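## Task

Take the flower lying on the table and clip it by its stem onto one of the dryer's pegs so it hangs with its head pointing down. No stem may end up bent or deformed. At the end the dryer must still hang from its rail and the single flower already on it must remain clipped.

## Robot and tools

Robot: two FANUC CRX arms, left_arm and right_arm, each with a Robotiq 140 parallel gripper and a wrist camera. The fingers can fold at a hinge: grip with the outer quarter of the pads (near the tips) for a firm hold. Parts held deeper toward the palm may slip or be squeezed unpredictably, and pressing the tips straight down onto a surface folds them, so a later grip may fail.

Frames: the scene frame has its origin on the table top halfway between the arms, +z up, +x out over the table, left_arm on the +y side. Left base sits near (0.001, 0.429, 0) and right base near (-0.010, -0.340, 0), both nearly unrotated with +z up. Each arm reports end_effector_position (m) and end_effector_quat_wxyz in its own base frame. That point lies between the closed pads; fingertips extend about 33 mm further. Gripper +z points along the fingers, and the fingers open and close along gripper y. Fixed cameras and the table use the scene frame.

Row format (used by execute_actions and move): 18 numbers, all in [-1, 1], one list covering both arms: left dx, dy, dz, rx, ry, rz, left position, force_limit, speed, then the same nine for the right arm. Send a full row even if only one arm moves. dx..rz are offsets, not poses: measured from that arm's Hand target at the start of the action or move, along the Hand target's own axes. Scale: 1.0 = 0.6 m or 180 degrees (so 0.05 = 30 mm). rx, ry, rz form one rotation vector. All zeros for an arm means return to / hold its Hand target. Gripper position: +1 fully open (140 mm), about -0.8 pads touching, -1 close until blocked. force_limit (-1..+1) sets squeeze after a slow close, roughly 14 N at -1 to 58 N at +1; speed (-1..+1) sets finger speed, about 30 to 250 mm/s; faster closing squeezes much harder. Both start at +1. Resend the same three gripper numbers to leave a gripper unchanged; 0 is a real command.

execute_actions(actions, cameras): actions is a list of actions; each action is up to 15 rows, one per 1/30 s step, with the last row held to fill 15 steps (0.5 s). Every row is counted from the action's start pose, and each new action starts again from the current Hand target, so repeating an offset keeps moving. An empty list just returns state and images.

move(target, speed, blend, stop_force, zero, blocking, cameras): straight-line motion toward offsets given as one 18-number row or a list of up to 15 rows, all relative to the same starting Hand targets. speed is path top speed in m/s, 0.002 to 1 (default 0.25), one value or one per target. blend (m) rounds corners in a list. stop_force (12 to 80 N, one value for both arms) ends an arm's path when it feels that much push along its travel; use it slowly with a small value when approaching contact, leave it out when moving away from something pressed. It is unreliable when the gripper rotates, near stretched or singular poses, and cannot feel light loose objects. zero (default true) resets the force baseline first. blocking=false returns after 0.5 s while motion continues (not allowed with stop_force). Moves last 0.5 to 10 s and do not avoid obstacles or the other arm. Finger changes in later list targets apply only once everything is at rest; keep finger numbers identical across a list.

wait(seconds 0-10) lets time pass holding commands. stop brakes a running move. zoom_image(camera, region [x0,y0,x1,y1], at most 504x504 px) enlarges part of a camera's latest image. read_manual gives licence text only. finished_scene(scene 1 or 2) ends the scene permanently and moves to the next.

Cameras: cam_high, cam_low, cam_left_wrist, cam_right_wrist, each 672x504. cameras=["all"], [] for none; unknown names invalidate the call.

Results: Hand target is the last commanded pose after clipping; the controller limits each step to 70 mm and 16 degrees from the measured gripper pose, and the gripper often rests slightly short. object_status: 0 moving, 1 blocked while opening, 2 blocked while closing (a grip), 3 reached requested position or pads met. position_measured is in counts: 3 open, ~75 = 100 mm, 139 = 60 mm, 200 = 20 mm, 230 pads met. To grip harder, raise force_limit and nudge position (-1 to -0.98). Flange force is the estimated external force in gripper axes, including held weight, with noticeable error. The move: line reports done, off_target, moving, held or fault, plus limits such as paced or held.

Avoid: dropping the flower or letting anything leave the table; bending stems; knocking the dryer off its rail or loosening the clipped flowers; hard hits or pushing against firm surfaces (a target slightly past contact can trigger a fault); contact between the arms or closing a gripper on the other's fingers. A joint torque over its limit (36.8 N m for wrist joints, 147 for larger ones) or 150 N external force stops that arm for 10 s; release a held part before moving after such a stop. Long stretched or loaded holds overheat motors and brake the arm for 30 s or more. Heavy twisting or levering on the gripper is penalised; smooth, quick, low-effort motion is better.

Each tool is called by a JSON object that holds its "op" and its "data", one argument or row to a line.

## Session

{"op": "execute_actions", "data": {
  "actions": []
}}

Scene clock: 0.00 s.
left_arm: end_effector_position=(+0.4788, +0.1617, +0.1616) position_measured=3 object_status=3 end_effector_quat_wxyz=(+0.240, +0.802, -0.255, +0.483) | right_arm: end_effector_position=(+0.3899, +0.3989, +0.1298) position_measured=3 object_status=3 end_effector_quat_wxyz=(-0.057, +0.961, -0.192, +0.192)
Joint positions: left_arm=[1.148 0.251 -0.662 1.043 -1.428 -0.797] | right_arm=[1.253 0.081 -0.367 0.442 -1.001 -0.295]
Joint velocities: within noise
Flange force (N): no reading
Hand target: left_arm +0.4788, +0.1617, +0.1616; +0.240, +0.802, -0.255, +0.483 | right_arm +0.3899, +0.3989, +0.1298; -0.057, +0.961, -0.192, +0.192
Tool commands: left_gripper/position=+1.0 left_gripper/force_limit=+1.0 left_gripper/speed=+1.0 right_gripper/position=+1.0 right_gripper/force_limit=+1.0 right_gripper/speed=+1.0
camera_calibration:
cam_left_wrist: T_world_to_cam=[[-0.641385, -0.754988, 0.136451, 0.415766], [-0.60182, 0.384782, -0.699825, 0.349042], [0.475856, -0.530976, -0.70116, 0.11296], [0, 0, 0, 1]] pos_world=[0.422974, 0.239572, 0.26674]
cam_right_wrist: T_world_to_cam=[[-0.343409, -0.922466, -0.176429, 0.533153], [-0.937291, 0.348542, 0.00202344, 0.228999], [0.0596264, 0.166061, -0.984311, 0.181316], [0, 0, 0, 1]] pos_world=[0.386917, 0.38189, 0.272072]

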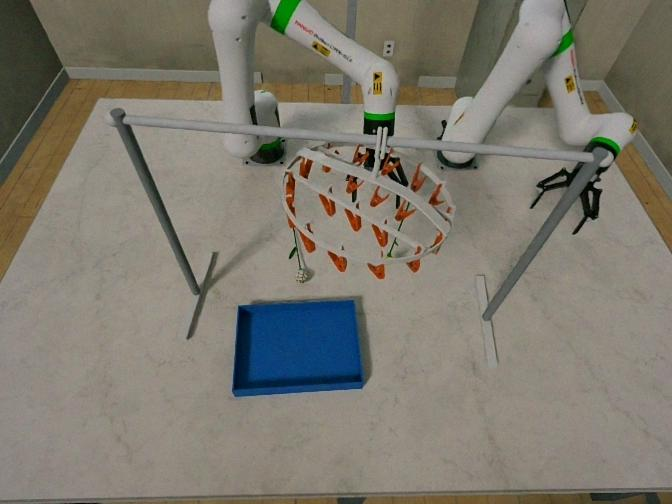

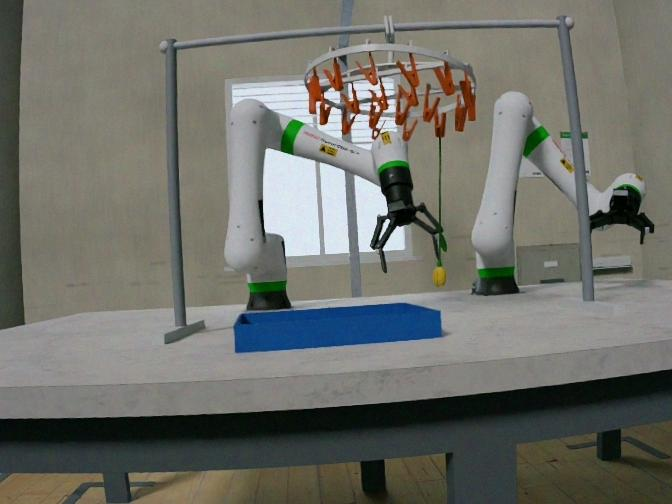

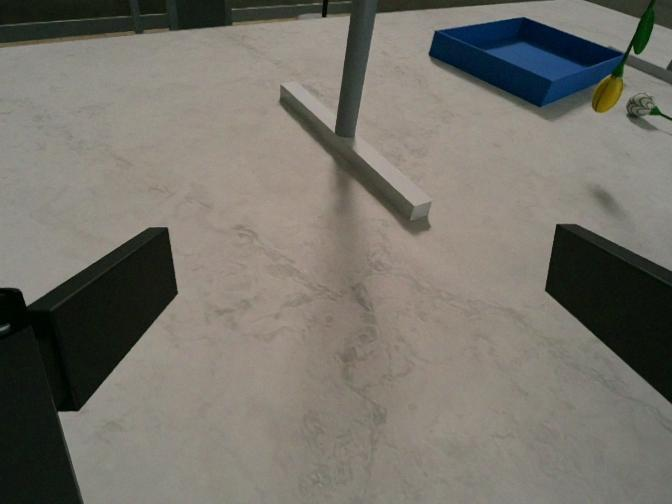

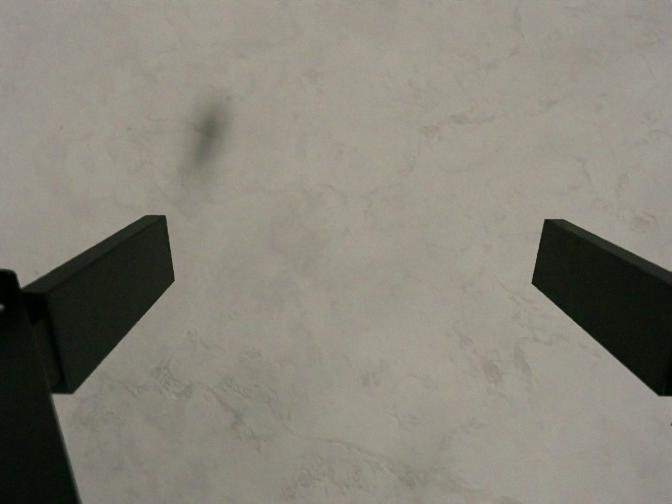

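{"op": "zoom_image", "data": {
  "camera": "cam_high",
  "region": [270, 120, 470, 290]
}}

{"op": "zoom_image", "data": {
  "camera": "cam_low",
  "region": [290, 10, 490, 150]
}}

Scaled by 2.520.

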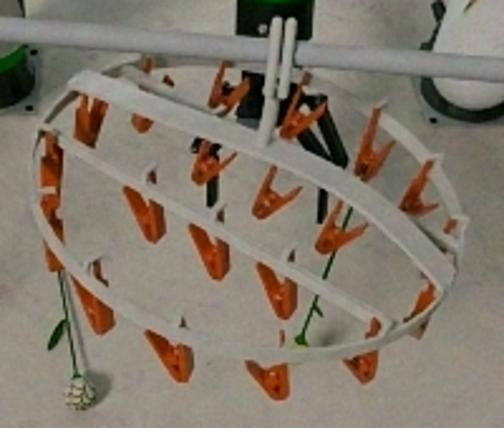

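Scaled by 2.520.

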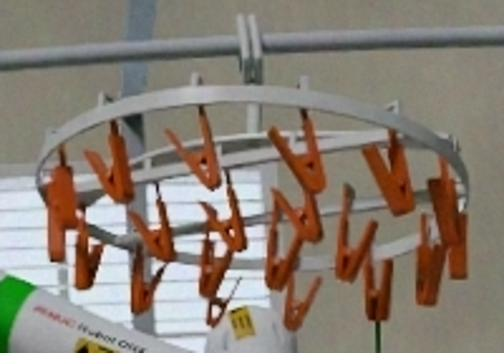

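{"op": "move", "data": {
  "target": [0,0,0,0,0,0,1,1,1,0.271,0.331,-0.127,-0.0287,-0.1266,-0.166,-0.82,-1,0],
  "speed": 0.25,
  "cameras": ["all"]
}}

Scene clock: 7.07 s.
left_arm: end_effector_position=(+0.4788, +0.1617, +0.1616) position_measured=3 object_status=3 end_effector_quat_wxyz=(+0.240, +0.802, -0.255, +0.483) | right_arm: end_effector_position=(+0.4299, +0.1499, +0.2198) position_measured=231 object_status=3 end_effector_quat_wxyz=(+0.000, +0.998, +0.067, +0.000)
Joint positions: left_arm=[1.148 0.251 -0.662 1.043 -1.428 -0.797] | right_arm=[0.625 0.016 -0.027 0 -1.527 1.08]
Flange force (N): left_arm=[3.8 -0.6 2.3] | right_arm=[-7.6 2.7 2.8]
Hand target: left_arm +0.4788, +0.1617, +0.1616; +0.240, +0.802, -0.255, +0.483 | right_arm +0.4299, +0.1499, +0.2198; +0.000, +0.998, +0.067, +0.000
Off the commanded pose: left_arm 0.000 m, 0 deg | right_arm 0.000 m, 0 deg.
move: done
camera_calibration:
cam_left_wrist: T_world_to_cam=[[-0.641385, -0.754988, 0.136451, 0.415766], [-0.60182, 0.384782, -0.699825, 0.349042], [0.475856, -0.530976, -0.70116, 0.11296], [0, 0, 0, 1]] pos_world=[0.422974, 0.239572, 0.26674]
cam_right_wrist: T_world_to_cam=[[0.14052, -0.990062, 0.00559031, 0.095108], [-0.925792, -0.129392, 0.355199, 0.342171], [-0.350946, -0.055088, -0.934774, 0.507627], [0, 0, 0, 1]] pos_world=[0.481565, 0.166401, 0.352445]

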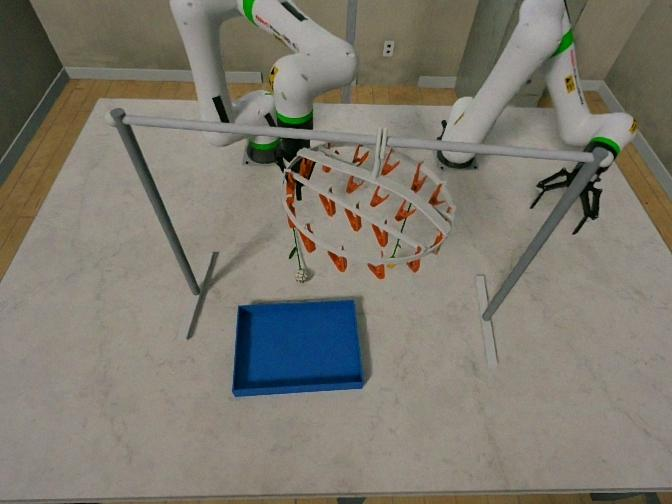

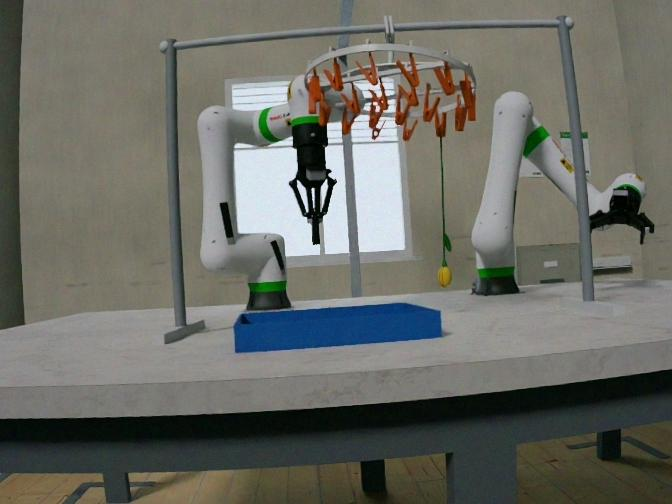

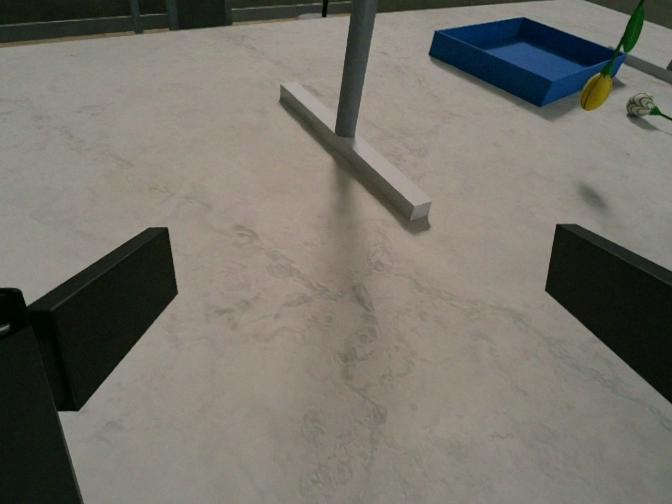

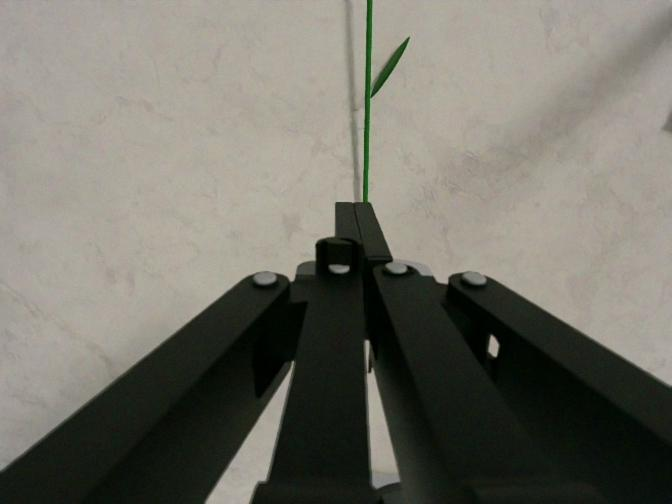

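{"op": "move", "data": {
  "target": [0,0,0,0,0,0,1,1,1,-0.15,0.006,0,0,0,0,-0.4,-1,0],
  "speed": 0.2,
  "cameras": ["cam_right_wrist"]
}}

Scene clock: 8.23 s.
left_arm: end_effector_position=(+0.4788, +0.1617, +0.1616) position_measured=3 object_status=3 end_effector_quat_wxyz=(+0.240, +0.802, -0.255, +0.483) | right_arm: end_effector_position=(+0.3412, +0.1343, +0.2197) position_measured=179 object_status=3 end_effector_quat_wxyz=(+0.000, +0.998, +0.067, +0.000)
Joint positions: left_arm=[1.148 0.251 -0.662 1.043 -1.428 -0.797] | right_arm=[0.737 -0.214 -0.236 0 -1.549 0.968]
Flange force (N): left_arm=[3.5 -0.3 2.2] | right_arm=[-3.4 4.1 2.4]
Hand target: left_arm +0.4788, +0.1617, +0.1616; +0.240, +0.802, -0.255, +0.483 | right_arm +0.3412, +0.1343, +0.2197; +0.000, +0.998, +0.067, +0.000
Off the commanded pose: left_arm 0.000 m, 0 deg | right_arm 0.000 m, 0 deg.
move: done
camera_calibration:
cam_right_wrist: T_world_to_cam=[[0.140428, -0.990075, 0.00562465, 0.0921534], [-0.925806, -0.129295, 0.355198, 0.258062], [-0.350945, -0.0550871, -0.934774, 0.475545], [0, 0, 0, 1]] pos_world=[0.392865, 0.150801, 0.352345]
Images, in order (width x height): cam_right_wrist 672x504.

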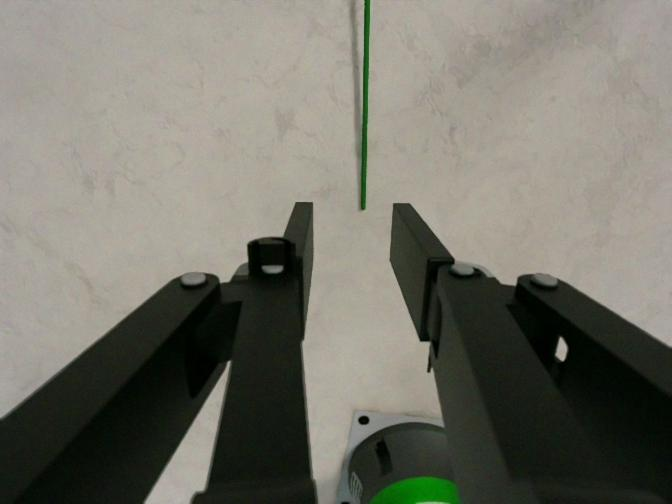

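{"op": "move", "data": {
  "target": [0,0,0,0,0,0,1,1,1,0.0417,0.0332,0.2662,0,0,0,-0.4,-1,0],
  "speed": 0.2,
  "cameras": ["cam_right_wrist"]
}}

Scene clock: 10.37 s.
left_arm: end_effector_position=(+0.4788, +0.1617, +0.1616) position_measured=3 object_status=3 end_effector_quat_wxyz=(+0.240, +0.802, -0.255, +0.483) | right_arm: end_effector_position=(+0.3687, +0.1179, +0.0600) position_measured=179 object_status=3 end_effector_quat_wxyz=(+0.000, +0.998, +0.067, +0.000)
Joint positions: left_arm=[1.148 0.251 -0.662 1.043 -1.428 -0.797] | right_arm=[0.652 -0.066 -0.492 0 -1.145 1.053]
Flange force (N): left_arm=[3.5 -0.2 2.3] | right_arm=[-7.6 4.5 0.4]
Hand target: left_arm +0.4788, +0.1617, +0.1616; +0.240, +0.802, -0.255, +0.483 | right_arm +0.3687, +0.1179, +0.0600; +0.000, +0.998, +0.067, +0.000
Off the commanded pose: left_arm 0.000 m, 0 deg | right_arm 0.000 m, 0 deg.
move: done
camera_calibration:
cam_right_wrist: T_world_to_cam=[[0.14052, -0.990062, 0.00559031, 0.0729191], [-0.925792, -0.129392, 0.355199, 0.338133], [-0.350946, -0.055088, -0.934774, 0.335009], [0, 0, 0, 1]] pos_world=[0.420365, 0.134401, 0.192645]
Images, in order (width x height): cam_right_wrist 672x504.

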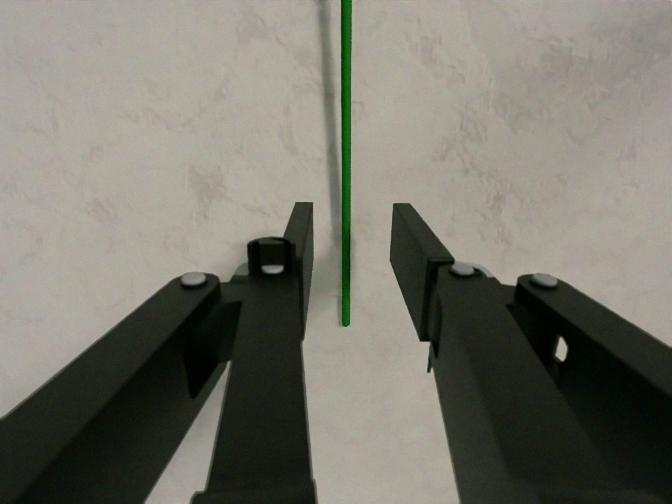

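{"op": "move", "data": {
  "target": [
    [0,0,0,0,0,0,1,1,1,0,-0.003,0.0375,0,0,0,-0.4,-1,0],
    [0,0,0,0,0,0,1,1,1,0,-0.003,0.0375,0,0,0,-1,-1,-1]
  ],
  "speed": 0.05
}}

{"op": "wait", "data": {
  "seconds": 0.7,
  "cameras": ["cam_right_wrist"]
}}

Scene clock: 12.63 s.
left_arm: end_effector_position=(+0.4788, +0.1617, +0.1616) position_measured=3 object_status=3 end_effector_quat_wxyz=(+0.240, +0.802, -0.255, +0.483) | right_arm: end_effector_position=(+0.3685, +0.1197, +0.0375) position_measured=224 object_status=2 end_effector_quat_wxyz=(+0.000, +0.998, +0.067, +0.000)
Joint positions: left_arm=[1.148 0.251 -0.662 1.043 -1.428 -0.797] | right_arm=[0.656 -0.038 -0.523 0 -1.085 1.049]
Flange force (N): left_arm=[3.7 -0.5 2.1] | right_arm=[-5.8 3.9 -1.1]
Hand target: left_arm +0.4788, +0.1617, +0.1616; +0.240, +0.802, -0.255, +0.483 | right_arm +0.3685, +0.1197, +0.0375; +0.000, +0.998, +0.067, +0.000
Off the commanded pose: left_arm 0.000 m, 0 deg | right_arm 0.000 m, 0 deg.
move: done
camera_calibration:
cam_left_wrist: T_world_to_cam=[[-0.641385, -0.754988, 0.136451, 0.415766], [-0.60182, 0.384782, -0.699825, 0.349042], [0.475856, -0.530976, -0.70116, 0.11296], [0, 0, 0, 1]] pos_world=[0.422974, 0.239572, 0.26674]
cam_right_wrist: T_world_to_cam=[[0.140428, -0.990075, 0.00562465, 0.0749035], [-0.925806, -0.129295, 0.355198, 0.346073], [-0.350945, -0.0550871, -0.934774, 0.31397], [0, 0, 0, 1]] pos_world=[0.420065, 0.136201, 0.170145]

Scene clock: 13.33 s.
left_arm: end_effector_position=(+0.4788, +0.1617, +0.1616) position_measured=3 object_status=3 end_effector_quat_wxyz=(+0.240, +0.802, -0.255, +0.483) | right_arm: end_effector_position=(+0.3685, +0.1197, +0.0375) position_measured=224 object_status=2 end_effector_quat_wxyz=(+0.000, +0.998, +0.067, +0.000)
Joint positions: left_arm=[1.148 0.251 -0.662 1.043 -1.428 -0.797] | right_arm=[0.656 -0.038 -0.523 0 -1.085 1.049]
Flange force (N): left_arm=[3.5 -0.5 2.1] | right_arm=[-5.9 4.0 -1.0]
Hand target: left_arm +0.4788, +0.1617, +0.1616; +0.240, +0.802, -0.255, +0.483 | right_arm +0.3685, +0.1197, +0.0375; +0.000, +0.998, +0.067, +0.000
Tool commands: left_gripper/position=+1.0 left_gripper/force_limit=+1.0 left_gripper/speed=+1.0 right_gripper/position=-1.0 right_gripper/force_limit=-1.0 right_gripper/speed=-1.0
Off the commanded pose: left_arm 0.000 m, 0 deg | right_arm 0.000 m, 0 deg.
wait: 0.70 s; at rest by 0.17 s
camera_calibration:
cam_right_wrist: T_world_to_cam=[[0.14052, -0.990062, 0.00559031, 0.0748551], [-0.925792, -0.129392, 0.355199, 0.346173], [-0.350946, -0.055088, -0.934774, 0.314006], [0, 0, 0, 1]] pos_world=[0.420165, 0.136201, 0.170145]
Images, in order (width x height): cam_right_wrist 672x504.

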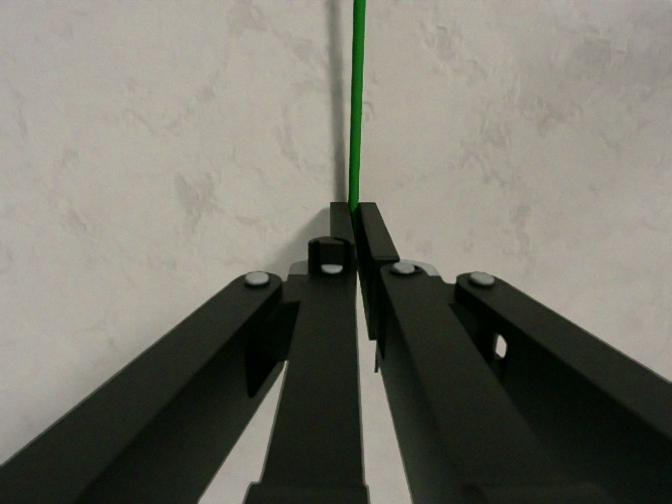

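{"op": "move", "data": {
  "target": [
    [0,0,0,0,0,0,-0.2,-1,0,0,0,-0.5,0,0,0,-1,-1,-1],
    [0,0,0,0,0,0,-0.2,-1,0,0.043,0.073,-0.5375,0.514,-0.2816,0.514,-1,-1,-1]
  ],
  "speed": [0.25,0.3],
  "cameras": ["all"]
}}

Scene clock: 20.30 s.
left_arm: end_effector_position=(+0.4788, +0.1617, +0.1616) position_measured=154 object_status=3 end_effector_quat_wxyz=(+0.240, +0.802, -0.255, +0.483) | right_arm: end_effector_position=(+0.3998, +0.0797, +0.3600) position_measured=224 object_status=2 end_effector_quat_wxyz=(+0.596, -0.380, +0.596, +0.381)
Joint positions: left_arm=[1.148 0.251 -0.662 1.043 -1.428 -0.797] | right_arm=[-0.744 -0.085 -0.339 -1.491 -1.87 0.266]
Flange force (N): left_arm=[3.6 -0.1 2.3] | right_arm=[-1.8 7.1 0.0]
Hand target: left_arm +0.4788, +0.1617, +0.1616; +0.240, +0.802, -0.255, +0.483 | right_arm +0.3998, +0.0797, +0.3600; +0.596, -0.380, +0.596, +0.381
Off the commanded pose: left_arm 0.000 m, 0 deg | right_arm 0.000 m, 0 deg.
move: done
camera_calibration:
cam_left_wrist: T_world_to_cam=[[-0.641385, -0.754988, 0.136451, 0.415766], [-0.60182, 0.384782, -0.699825, 0.349042], [0.475856, -0.530976, -0.70116, 0.11296], [0, 0, 0, 1]] pos_world=[0.422974, 0.239572, 0.26674]
cam_right_wrist: T_world_to_cam=[[-0.909496, 0.415664, -0.00631447, 0.341186], [-0.153349, -0.32134, 0.934465, -0.246705], [0.386394, 0.850861, 0.355999, -0.207427], [0, 0, 0, 1]] pos_world=[0.352624, -0.044603, 0.306536]

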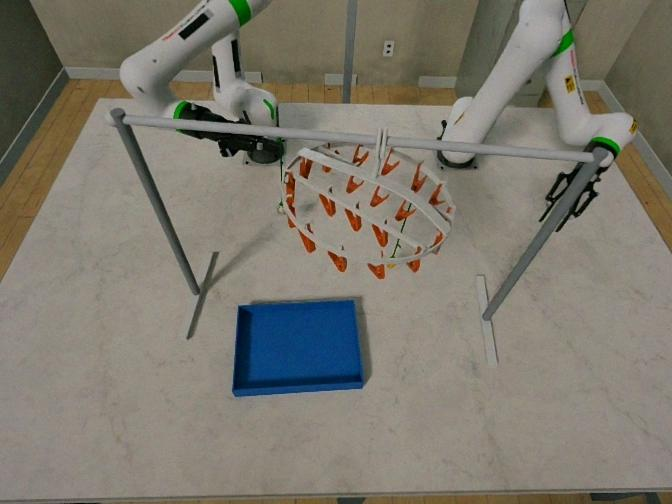

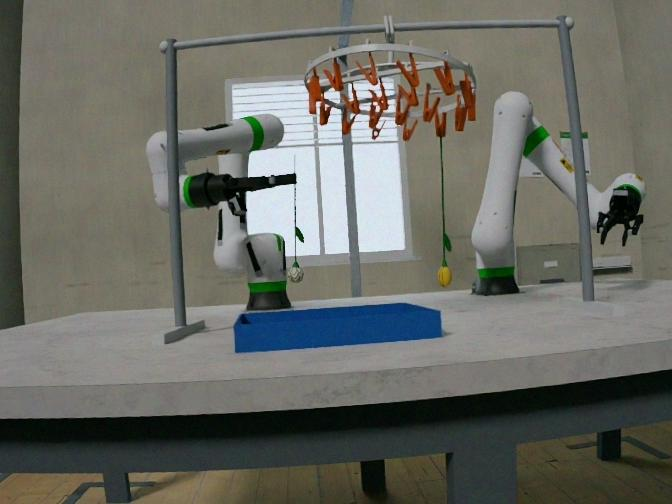

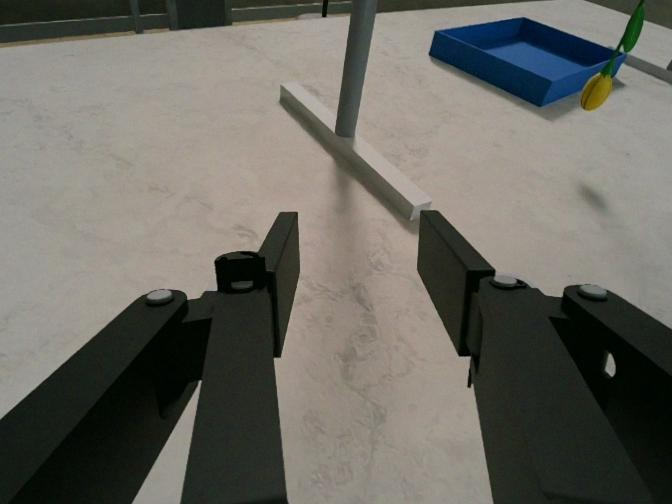

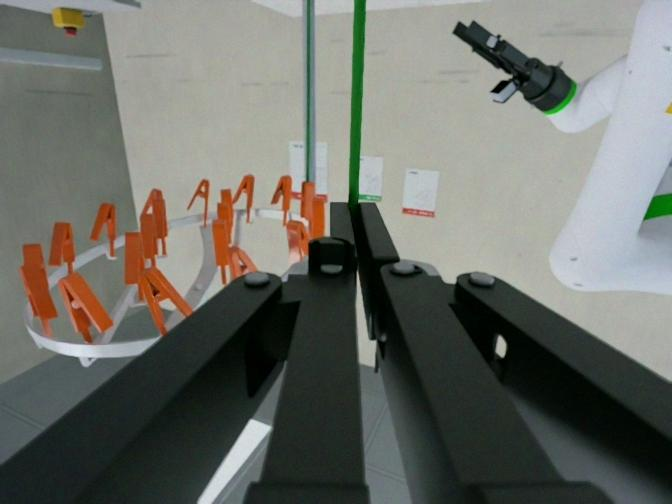

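{"op": "move", "data": {
  "target": [0.598,0.904,0.3595,-0.223,0.246,-0.924,-0.24,-1,0,0,0,0,0,0,0,-1,-1,-1],
  "speed": 0.35,
  "cameras": ["all"]
}}

{"op": "zoom_image", "data": {
  "camera": "cam_left_wrist",
  "region": [150, 60, 600, 380]
}}

{"op": "zoom_image", "data": {
  "camera": "cam_right_wrist",
  "region": [0, 150, 350, 380]
}}

{"op": "zoom_image", "data": {
  "camera": "cam_high",
  "region": [270, 120, 470, 290]
}}

Scene clock: 27.60 s.
left_arm: end_effector_position=(+0.4177, -0.4472, +0.4689) position_measured=159 object_status=3 end_effector_quat_wxyz=(+0.690, +0.338, +0.549, -0.330) | right_arm: end_effector_position=(+0.3998, +0.0797, +0.3600) position_measured=224 object_status=2 end_effector_quat_wxyz=(+0.596, -0.380, +0.596, +0.381)
Joint positions: left_arm=[-1.078 -0.404 -0.716 3.314 -0.487 1.299] | right_arm=[-0.744 -0.085 -0.339 -1.491 -1.87 0.266]
Flange force (N): left_arm=no reading | right_arm=[-1.5 7.0 0.4]
Hand target: left_arm +0.4169, -0.4475, +0.4690; +0.709, +0.253, +0.613, -0.241 | right_arm +0.3998, +0.0797, +0.3600; +0.596, -0.380, +0.596, +0.381
Off the commanded pose: left_arm 0.001 m, 45 deg; orientation clipped | right_arm 0.000 m, 0 deg.
joint sent to its limit (left arm) — joint 4 (forearm roll), upper limit. The joint targets are off in orientation, not in position.
move: off_target (left_arm); limits=paced
camera_calibration:
cam_left_wrist: T_world_to_cam=[[0.82528, 0.554631, 0.106291, -0.137894], [-0.354221, 0.361814, 0.862333, -0.084637], [0.439819, -0.749316, 0.49506, -0.609212], [0, 0, 0, 1]] pos_world=[0.351764, -0.349389, 0.389239]
cam_right_wrist: T_world_to_cam=[[-0.909502, 0.415652, -0.00627502, 0.341084], [-0.153347, -0.321437, 0.934432, -0.246716], [0.386381, 0.85083, 0.356086, -0.207412], [0, 0, 0, 1]] pos_world=[0.352524, -0.0446029, 0.306536]

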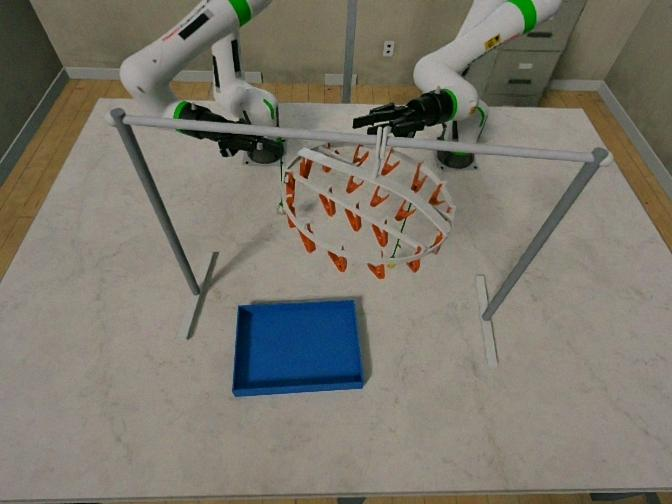

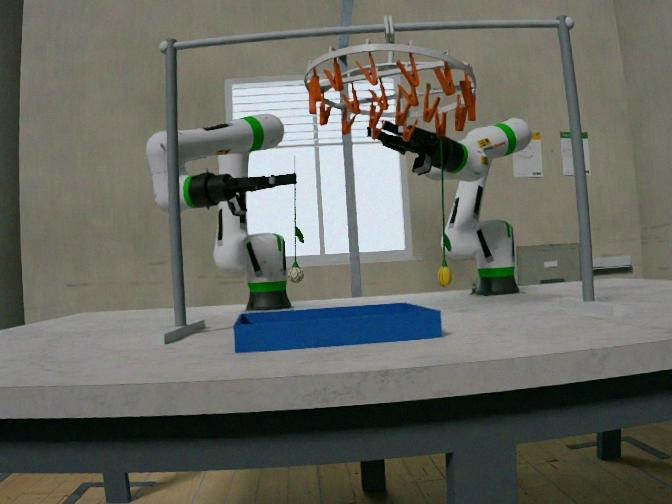

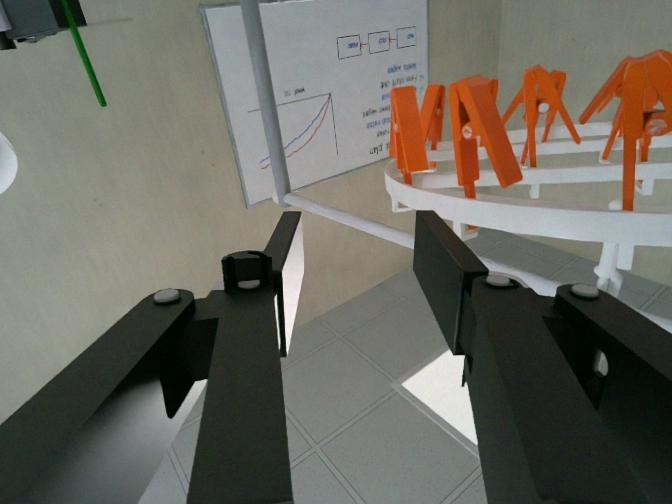

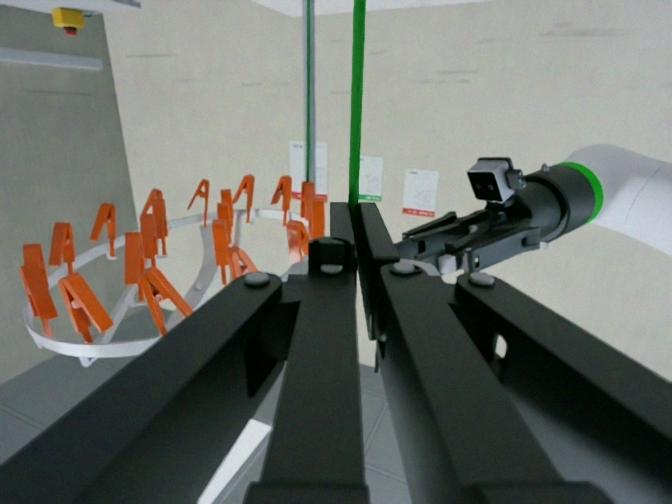

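Scaled by 1.120.

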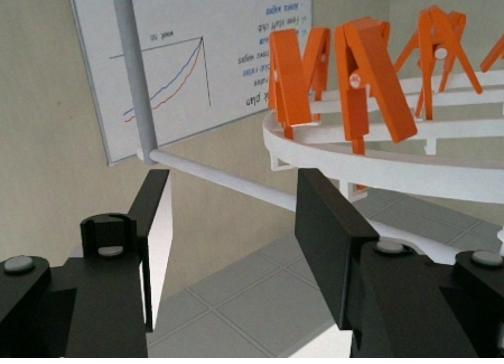

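Scaled by 1.440.

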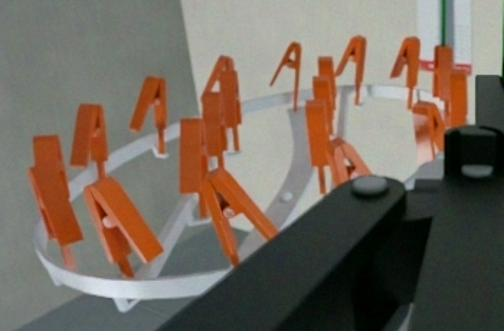

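Scaled by 2.520.

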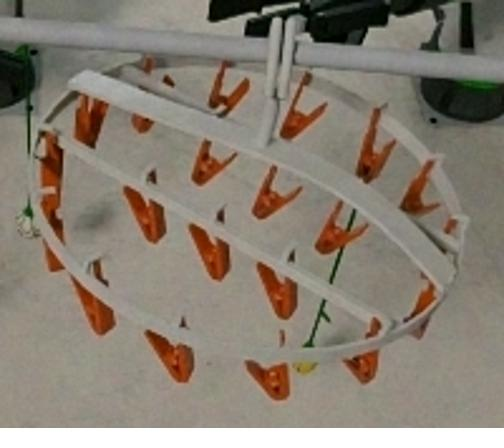

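{"op": "move", "data": {
  "target": [0,0,0,0.122,0.309,0.026,-0.24,-1,0,0,0,0,0,0,0,-1,-1,-1],
  "speed": 0.3
}}

Scene clock: 31.43 s.
left_arm: end_effector_position=(+0.4169, -0.4475, +0.4691) position_measured=159 object_status=3 end_effector_quat_wxyz=(+0.293, +0.484, +0.805, -0.176) | right_arm: end_effector_position=(+0.3998, +0.0797, +0.3600) position_measured=224 object_status=2 end_effector_quat_wxyz=(+0.596, -0.380, +0.596, +0.381)
Joint positions: left_arm=[-1.006 -0.076 0.292 3.192 1.242 1.495] | right_arm=[-0.744 -0.085 -0.339 -1.491 -1.87 0.266]
Flange force (N): left_arm=[-0.3 -4.3 -0.4] | right_arm=[-1.5 6.5 -0.4]
Hand target: left_arm +0.4169, -0.4475, +0.4690; +0.293, +0.484, +0.805, -0.176 | right_arm +0.3998, +0.0797, +0.3600; +0.596, -0.380, +0.596, +0.381
Off the commanded pose: left_arm 0.000 m, 0 deg | right_arm 0.000 m, 0 deg.
move: done
camera_calibration:
cam_left_wrist: T_world_to_cam=[[0.884084, 0.467322, 0.00246088, -0.152], [0.231017, -0.441606, 0.866958, -0.690587], [0.406235, -0.765895, -0.498376, -0.136631], [0, 0, 0, 1]] pos_world=[0.349422, -0.338579, 0.53099]
cam_right_wrist: T_world_to_cam=[[-0.909502, 0.415652, -0.00627502, 0.341084], [-0.153347, -0.321437, 0.934432, -0.246716], [0.386381, 0.85083, 0.356086, -0.207412], [0, 0, 0, 1]] pos_world=[0.352524, -0.0446029, 0.306536]

{"op": "move", "data": {
  "target": [0,0,0,-0.258,-0.260,-0.120,-0.24,-1,0,0,0,0,0,0,0,-1,-1,-1],
  "speed": 0.3,
  "cameras": ["all"]
}}

{"op": "zoom_image", "data": {
  "camera": "cam_left_wrist",
  "region": [150, 60, 600, 380]
}}

Scene clock: 34.47 s.
left_arm: end_effector_position=(+0.4169, -0.4475, +0.4691) position_measured=159 object_status=3 end_effector_quat_wxyz=(+0.704, +0.076, +0.702, -0.076) | right_arm: end_effector_position=(+0.3998, +0.0797, +0.3600) position_measured=224 object_status=2 end_effector_quat_wxyz=(+0.596, -0.380, +0.596, +0.381)
Joint positions: left_arm=[-1.293 -0.134 -0.694 1.291 1.159 3.76] | right_arm=[-0.744 -0.085 -0.339 -1.491 -1.87 0.266]
Flange force (N): left_arm=[-1.4 -1.3 -4.1] | right_arm=[-2.2 7.3 -0.3]
Hand target: left_arm +0.4169, -0.4475, +0.4690; +0.704, +0.076, +0.702, -0.076 | right_arm +0.3998, +0.0797, +0.3600; +0.596, -0.380, +0.596, +0.381
Off the commanded pose: left_arm 0.000 m, 0 deg | right_arm 0.000 m, 0 deg.
move: done
camera_calibration:
cam_left_wrist: T_world_to_cam=[[0.213888, 0.97685, 0.00388541, 0.354825], [-0.338616, 0.0704102, 0.938287, -0.257479], [0.916292, -0.202004, 0.345837, -0.492937], [0, 0, 0, 1]] pos_world=[0.288595, -0.428057, 0.410686]
cam_right_wrist: T_world_to_cam=[[-0.909502, 0.415652, -0.00627502, 0.341084], [-0.153347, -0.321437, 0.934432, -0.246716], [0.386381, 0.85083, 0.356086, -0.207412], [0, 0, 0, 1]] pos_world=[0.352524, -0.0446029, 0.306536]

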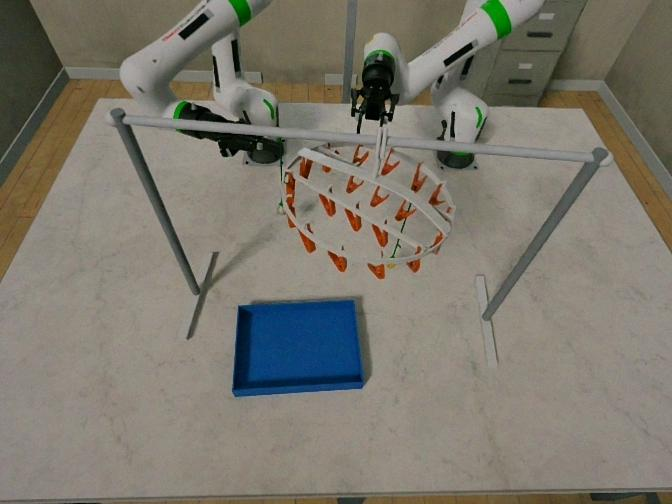

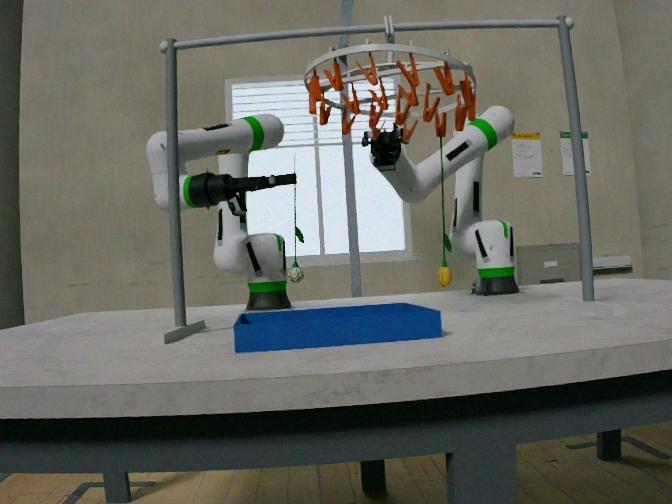

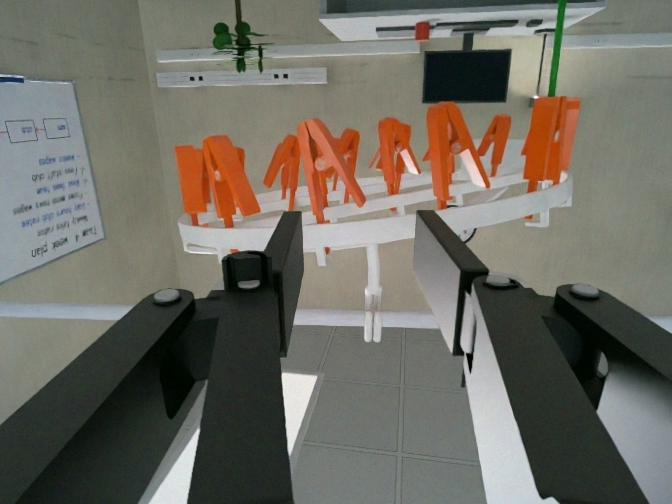

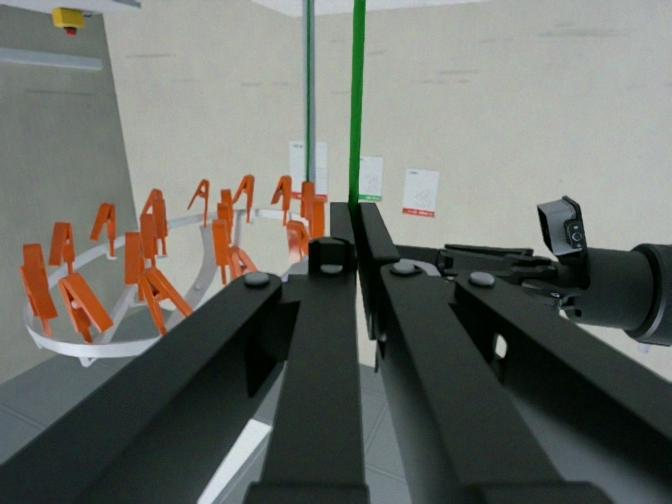

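Scaled by 1.120.

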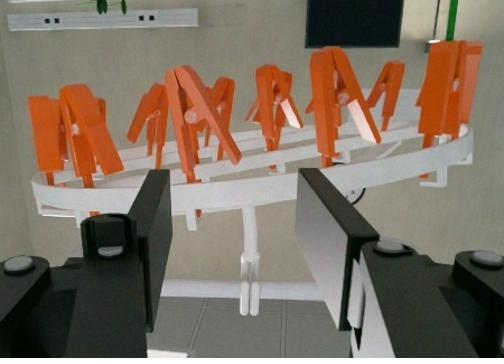

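{"op": "move", "data": {
  "target": [0,-0.007,0.12,0,0,0,-0.24,-1,0,0,0,0,0,0,0,-1,-1,-1],
  "speed": 0.12,
  "cameras": ["cam_left_wrist","cam_right_wrist"]
}}

{"op": "zoom_image", "data": {
  "camera": "cam_left_wrist",
  "region": [240, 60, 460, 300]
}}

{"op": "zoom_image", "data": {
  "camera": "cam_right_wrist",
  "region": [0, 150, 350, 380]
}}

Scene clock: 36.70 s.
left_arm: end_effector_position=(+0.4864, -0.4670, +0.4692) position_measured=159 object_status=3 end_effector_quat_wxyz=(+0.704, +0.076, +0.702, -0.076) | right_arm: end_effector_position=(+0.3998, +0.0797, +0.3600) position_measured=224 object_status=2 end_effector_quat_wxyz=(+0.596, -0.380, +0.596, +0.381)
Joint positions: left_arm=[-1.107 -0.041 -0.598 1.166 1.01 3.817] | right_arm=[-0.744 -0.085 -0.339 -1.491 -1.87 0.266]
Flange force (N): left_arm=[-1.3 -1.6 -2.7] | right_arm=[-0.8 7.1 -0.6]
Hand target: left_arm +0.4864, -0.4670, +0.4692; +0.704, +0.076, +0.702, -0.076 | right_arm +0.3998, +0.0797, +0.3600; +0.596, -0.380, +0.596, +0.381
Off the commanded pose: left_arm 0.000 m, 0 deg | right_arm 0.000 m, 0 deg.
move: done
camera_calibration:
cam_left_wrist: T_world_to_cam=[[0.213875, 0.976853, 0.00385847, 0.359046], [-0.338495, 0.0704048, 0.938331, -0.232763], [0.91634, -0.201992, 0.345718, -0.560463], [0, 0, 0, 1]] pos_world=[0.357995, -0.447557, 0.410786]
cam_right_wrist: T_world_to_cam=[[-0.909502, 0.415652, -0.00627502, 0.341084], [-0.153347, -0.321437, 0.934432, -0.246716], [0.386381, 0.85083, 0.356086, -0.207412], [0, 0, 0, 1]] pos_world=[0.352524, -0.0446029, 0.306536]
Images, in order (width x height): cam_left_wrist 672x504, cam_right_wrist 672x504.

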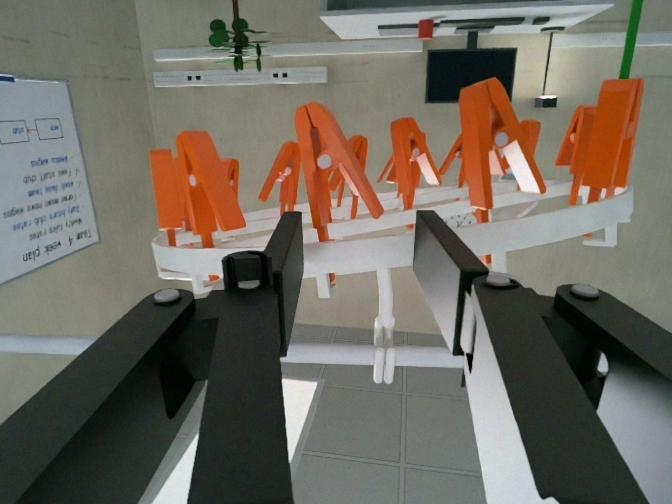

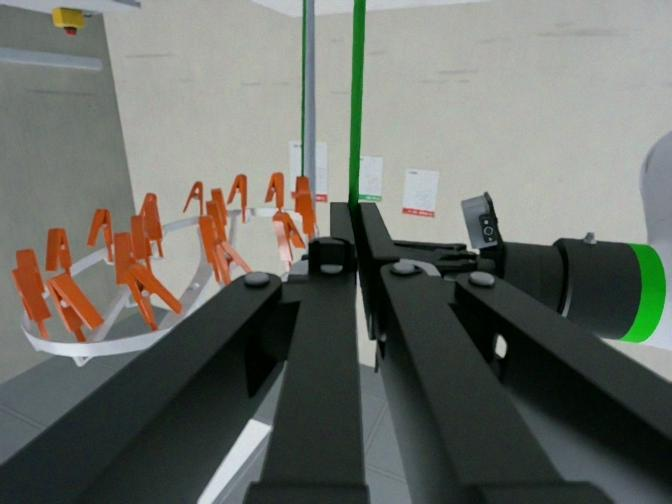

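Scaled by 2.100.

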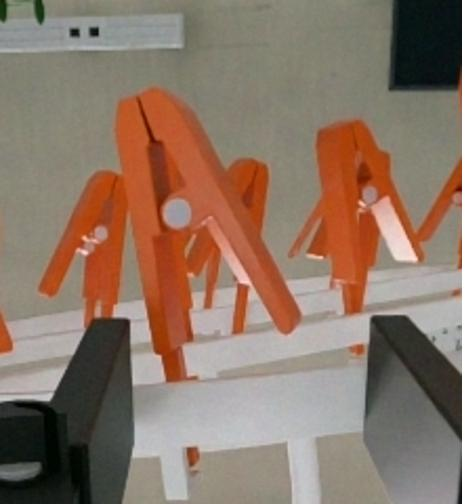

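Scaled by 1.440.

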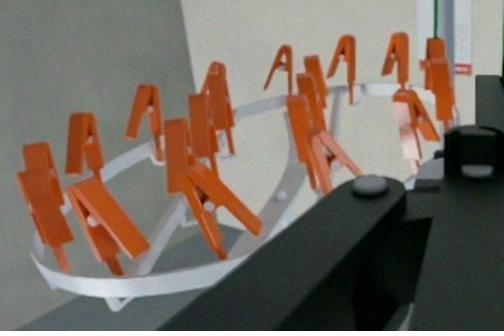

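{"op": "move", "data": {
  "target": [
    [0.015,-0.002,0,0,0,0,-0.24,-1,0,0,0,0,0,0,0,-1,-1,-1],
    [0.015,-0.002,0.025,0,0,0,-0.24,-1,0,0,0,0,0,0,0,-1,-1,-1]
  ],
  "speed": 0.06,
  "cameras": ["cam_left_wrist"]
}}

{"op": "zoom_image", "data": {
  "camera": "cam_left_wrist",
  "region": [240, 60, 460, 300]
}}

Scene clock: 38.33 s.
left_arm: end_effector_position=(+0.5008, -0.4714, +0.4602) position_measured=159 object_status=3 end_effector_quat_wxyz=(+0.704, +0.076, +0.702, -0.076) | right_arm: end_effector_position=(+0.3998, +0.0797, +0.3600) position_measured=224 object_status=2 end_effector_quat_wxyz=(+0.596, -0.380, +0.596, +0.381)
Joint positions: left_arm=[-1.071 -0.012 -0.587 1.128 0.989 3.851] | right_arm=[-0.744 -0.085 -0.339 -1.491 -1.87 0.266]
Flange force (N): left_arm=[-1.5 -2.3 -3.7] | right_arm=[-1.5 6.9 0.0]
Hand target: left_arm +0.5008, -0.4714, +0.4602; +0.704, +0.076, +0.702, -0.076 | right_arm +0.3998, +0.0797, +0.3600; +0.596, -0.380, +0.596, +0.381
Off the commanded pose: left_arm 0.000 m, 0 deg | right_arm 0.000 m, 0 deg.
move: done
camera_calibration:
cam_left_wrist: T_world_to_cam=[[0.213875, 0.976853, 0.00385847, 0.36018], [-0.338495, 0.0704048, 0.938331, -0.219107], [0.91634, -0.201992, 0.345718, -0.571508], [0, 0, 0, 1]] pos_world=[0.372495, -0.451857, 0.401786]
Images, in order (width x height): cam_left_wrist 672x504.

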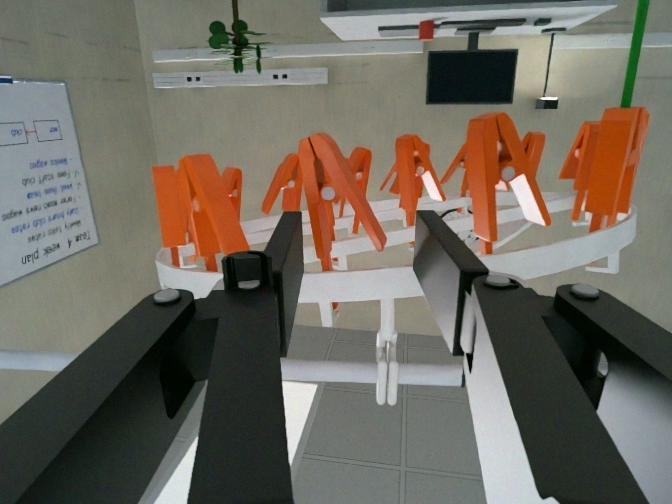

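Scaled by 2.100.

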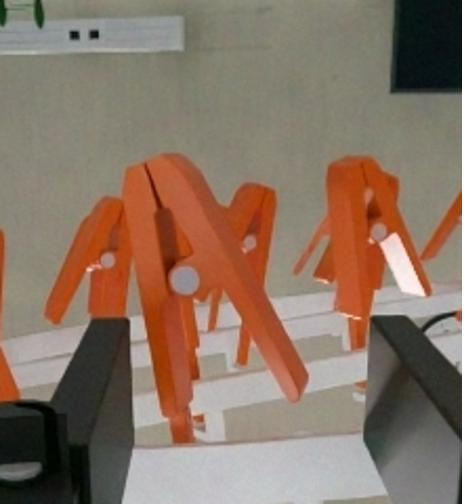

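{"op": "move", "data": {
  "target": [-0.005,0.0,0.041,0,0,0,-0.24,-1,0,0,0,0,0,0,0,-1,-1,-1],
  "speed": 0.05,
  "cameras": ["cam_left_wrist","cam_high"]
}}

{"op": "zoom_image", "data": {
  "camera": "cam_left_wrist",
  "region": [240, 60, 460, 300]
}}

{"op": "zoom_image", "data": {
  "camera": "cam_high",
  "region": [310, 120, 430, 240]
}}

Scene clock: 39.50 s.
left_arm: end_effector_position=(+0.5248, -0.4766, +0.4632) position_measured=159 object_status=3 end_effector_quat_wxyz=(+0.704, +0.076, +0.702, -0.076) | right_arm: end_effector_position=(+0.3998, +0.0797, +0.3600) position_measured=224 object_status=2 end_effector_quat_wxyz=(+0.596, -0.380, +0.596, +0.381)
Joint positions: left_arm=[-1.019 0.021 -0.543 1.093 0.945 3.862] | right_arm=[-0.744 -0.085 -0.339 -1.491 -1.87 0.266]
Flange force (N): left_arm=[-0.9 -2.2 -4.0] | right_arm=[-1.5 6.9 0.1]
Hand target: left_arm +0.5248, -0.4766, +0.4632; +0.704, +0.076, +0.702, -0.076 | right_arm +0.3998, +0.0797, +0.3600; +0.596, -0.380, +0.596, +0.381
Off the commanded pose: left_arm 0.000 m, 0 deg | right_arm 0.000 m, 0 deg.
move: done
camera_calibration:
cam_left_wrist: T_world_to_cam=[[0.213843, 0.97686, 0.00395041, 0.360191], [-0.338516, 0.0703095, 0.93833, -0.213554], [0.916339, -0.201993, 0.345718, -0.595642], [0, 0, 0, 1]] pos_world=[0.396495, -0.457156, 0.404886]
Images, in order (width x height): cam_high 672x504, cam_left_wrist 672x504.

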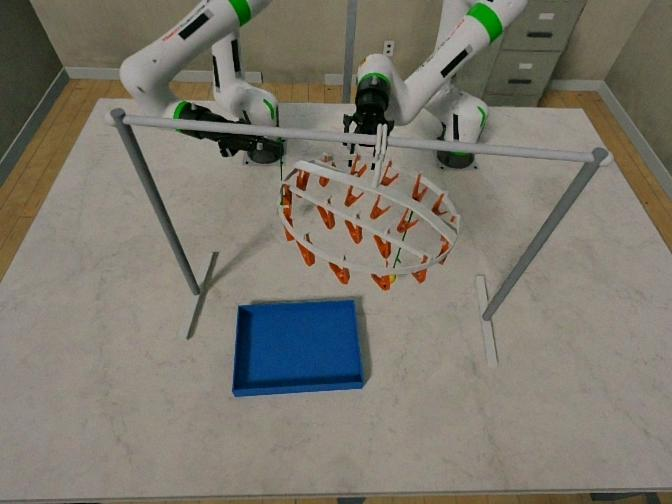

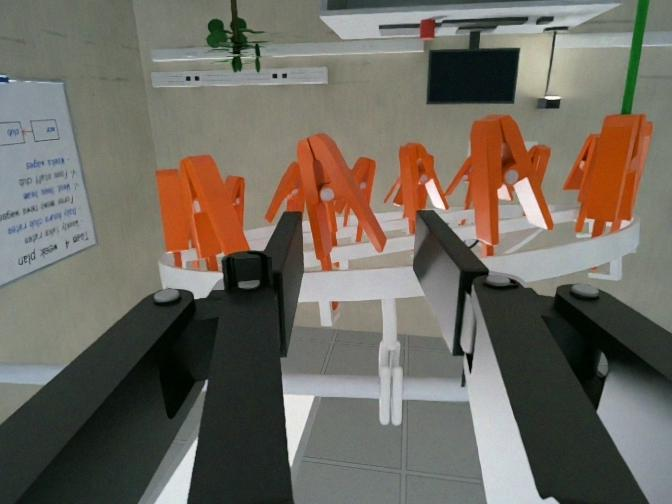

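Scaled by 2.100.

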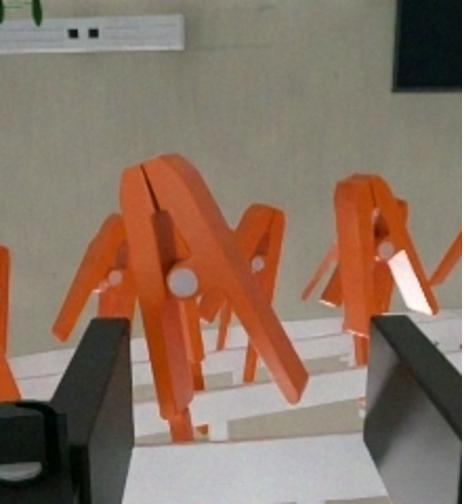

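Scaled by 4.200.

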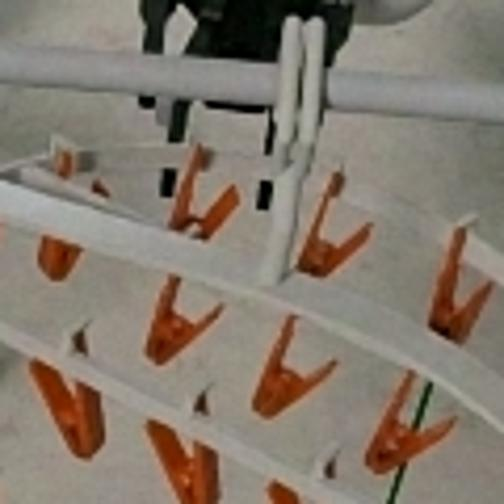

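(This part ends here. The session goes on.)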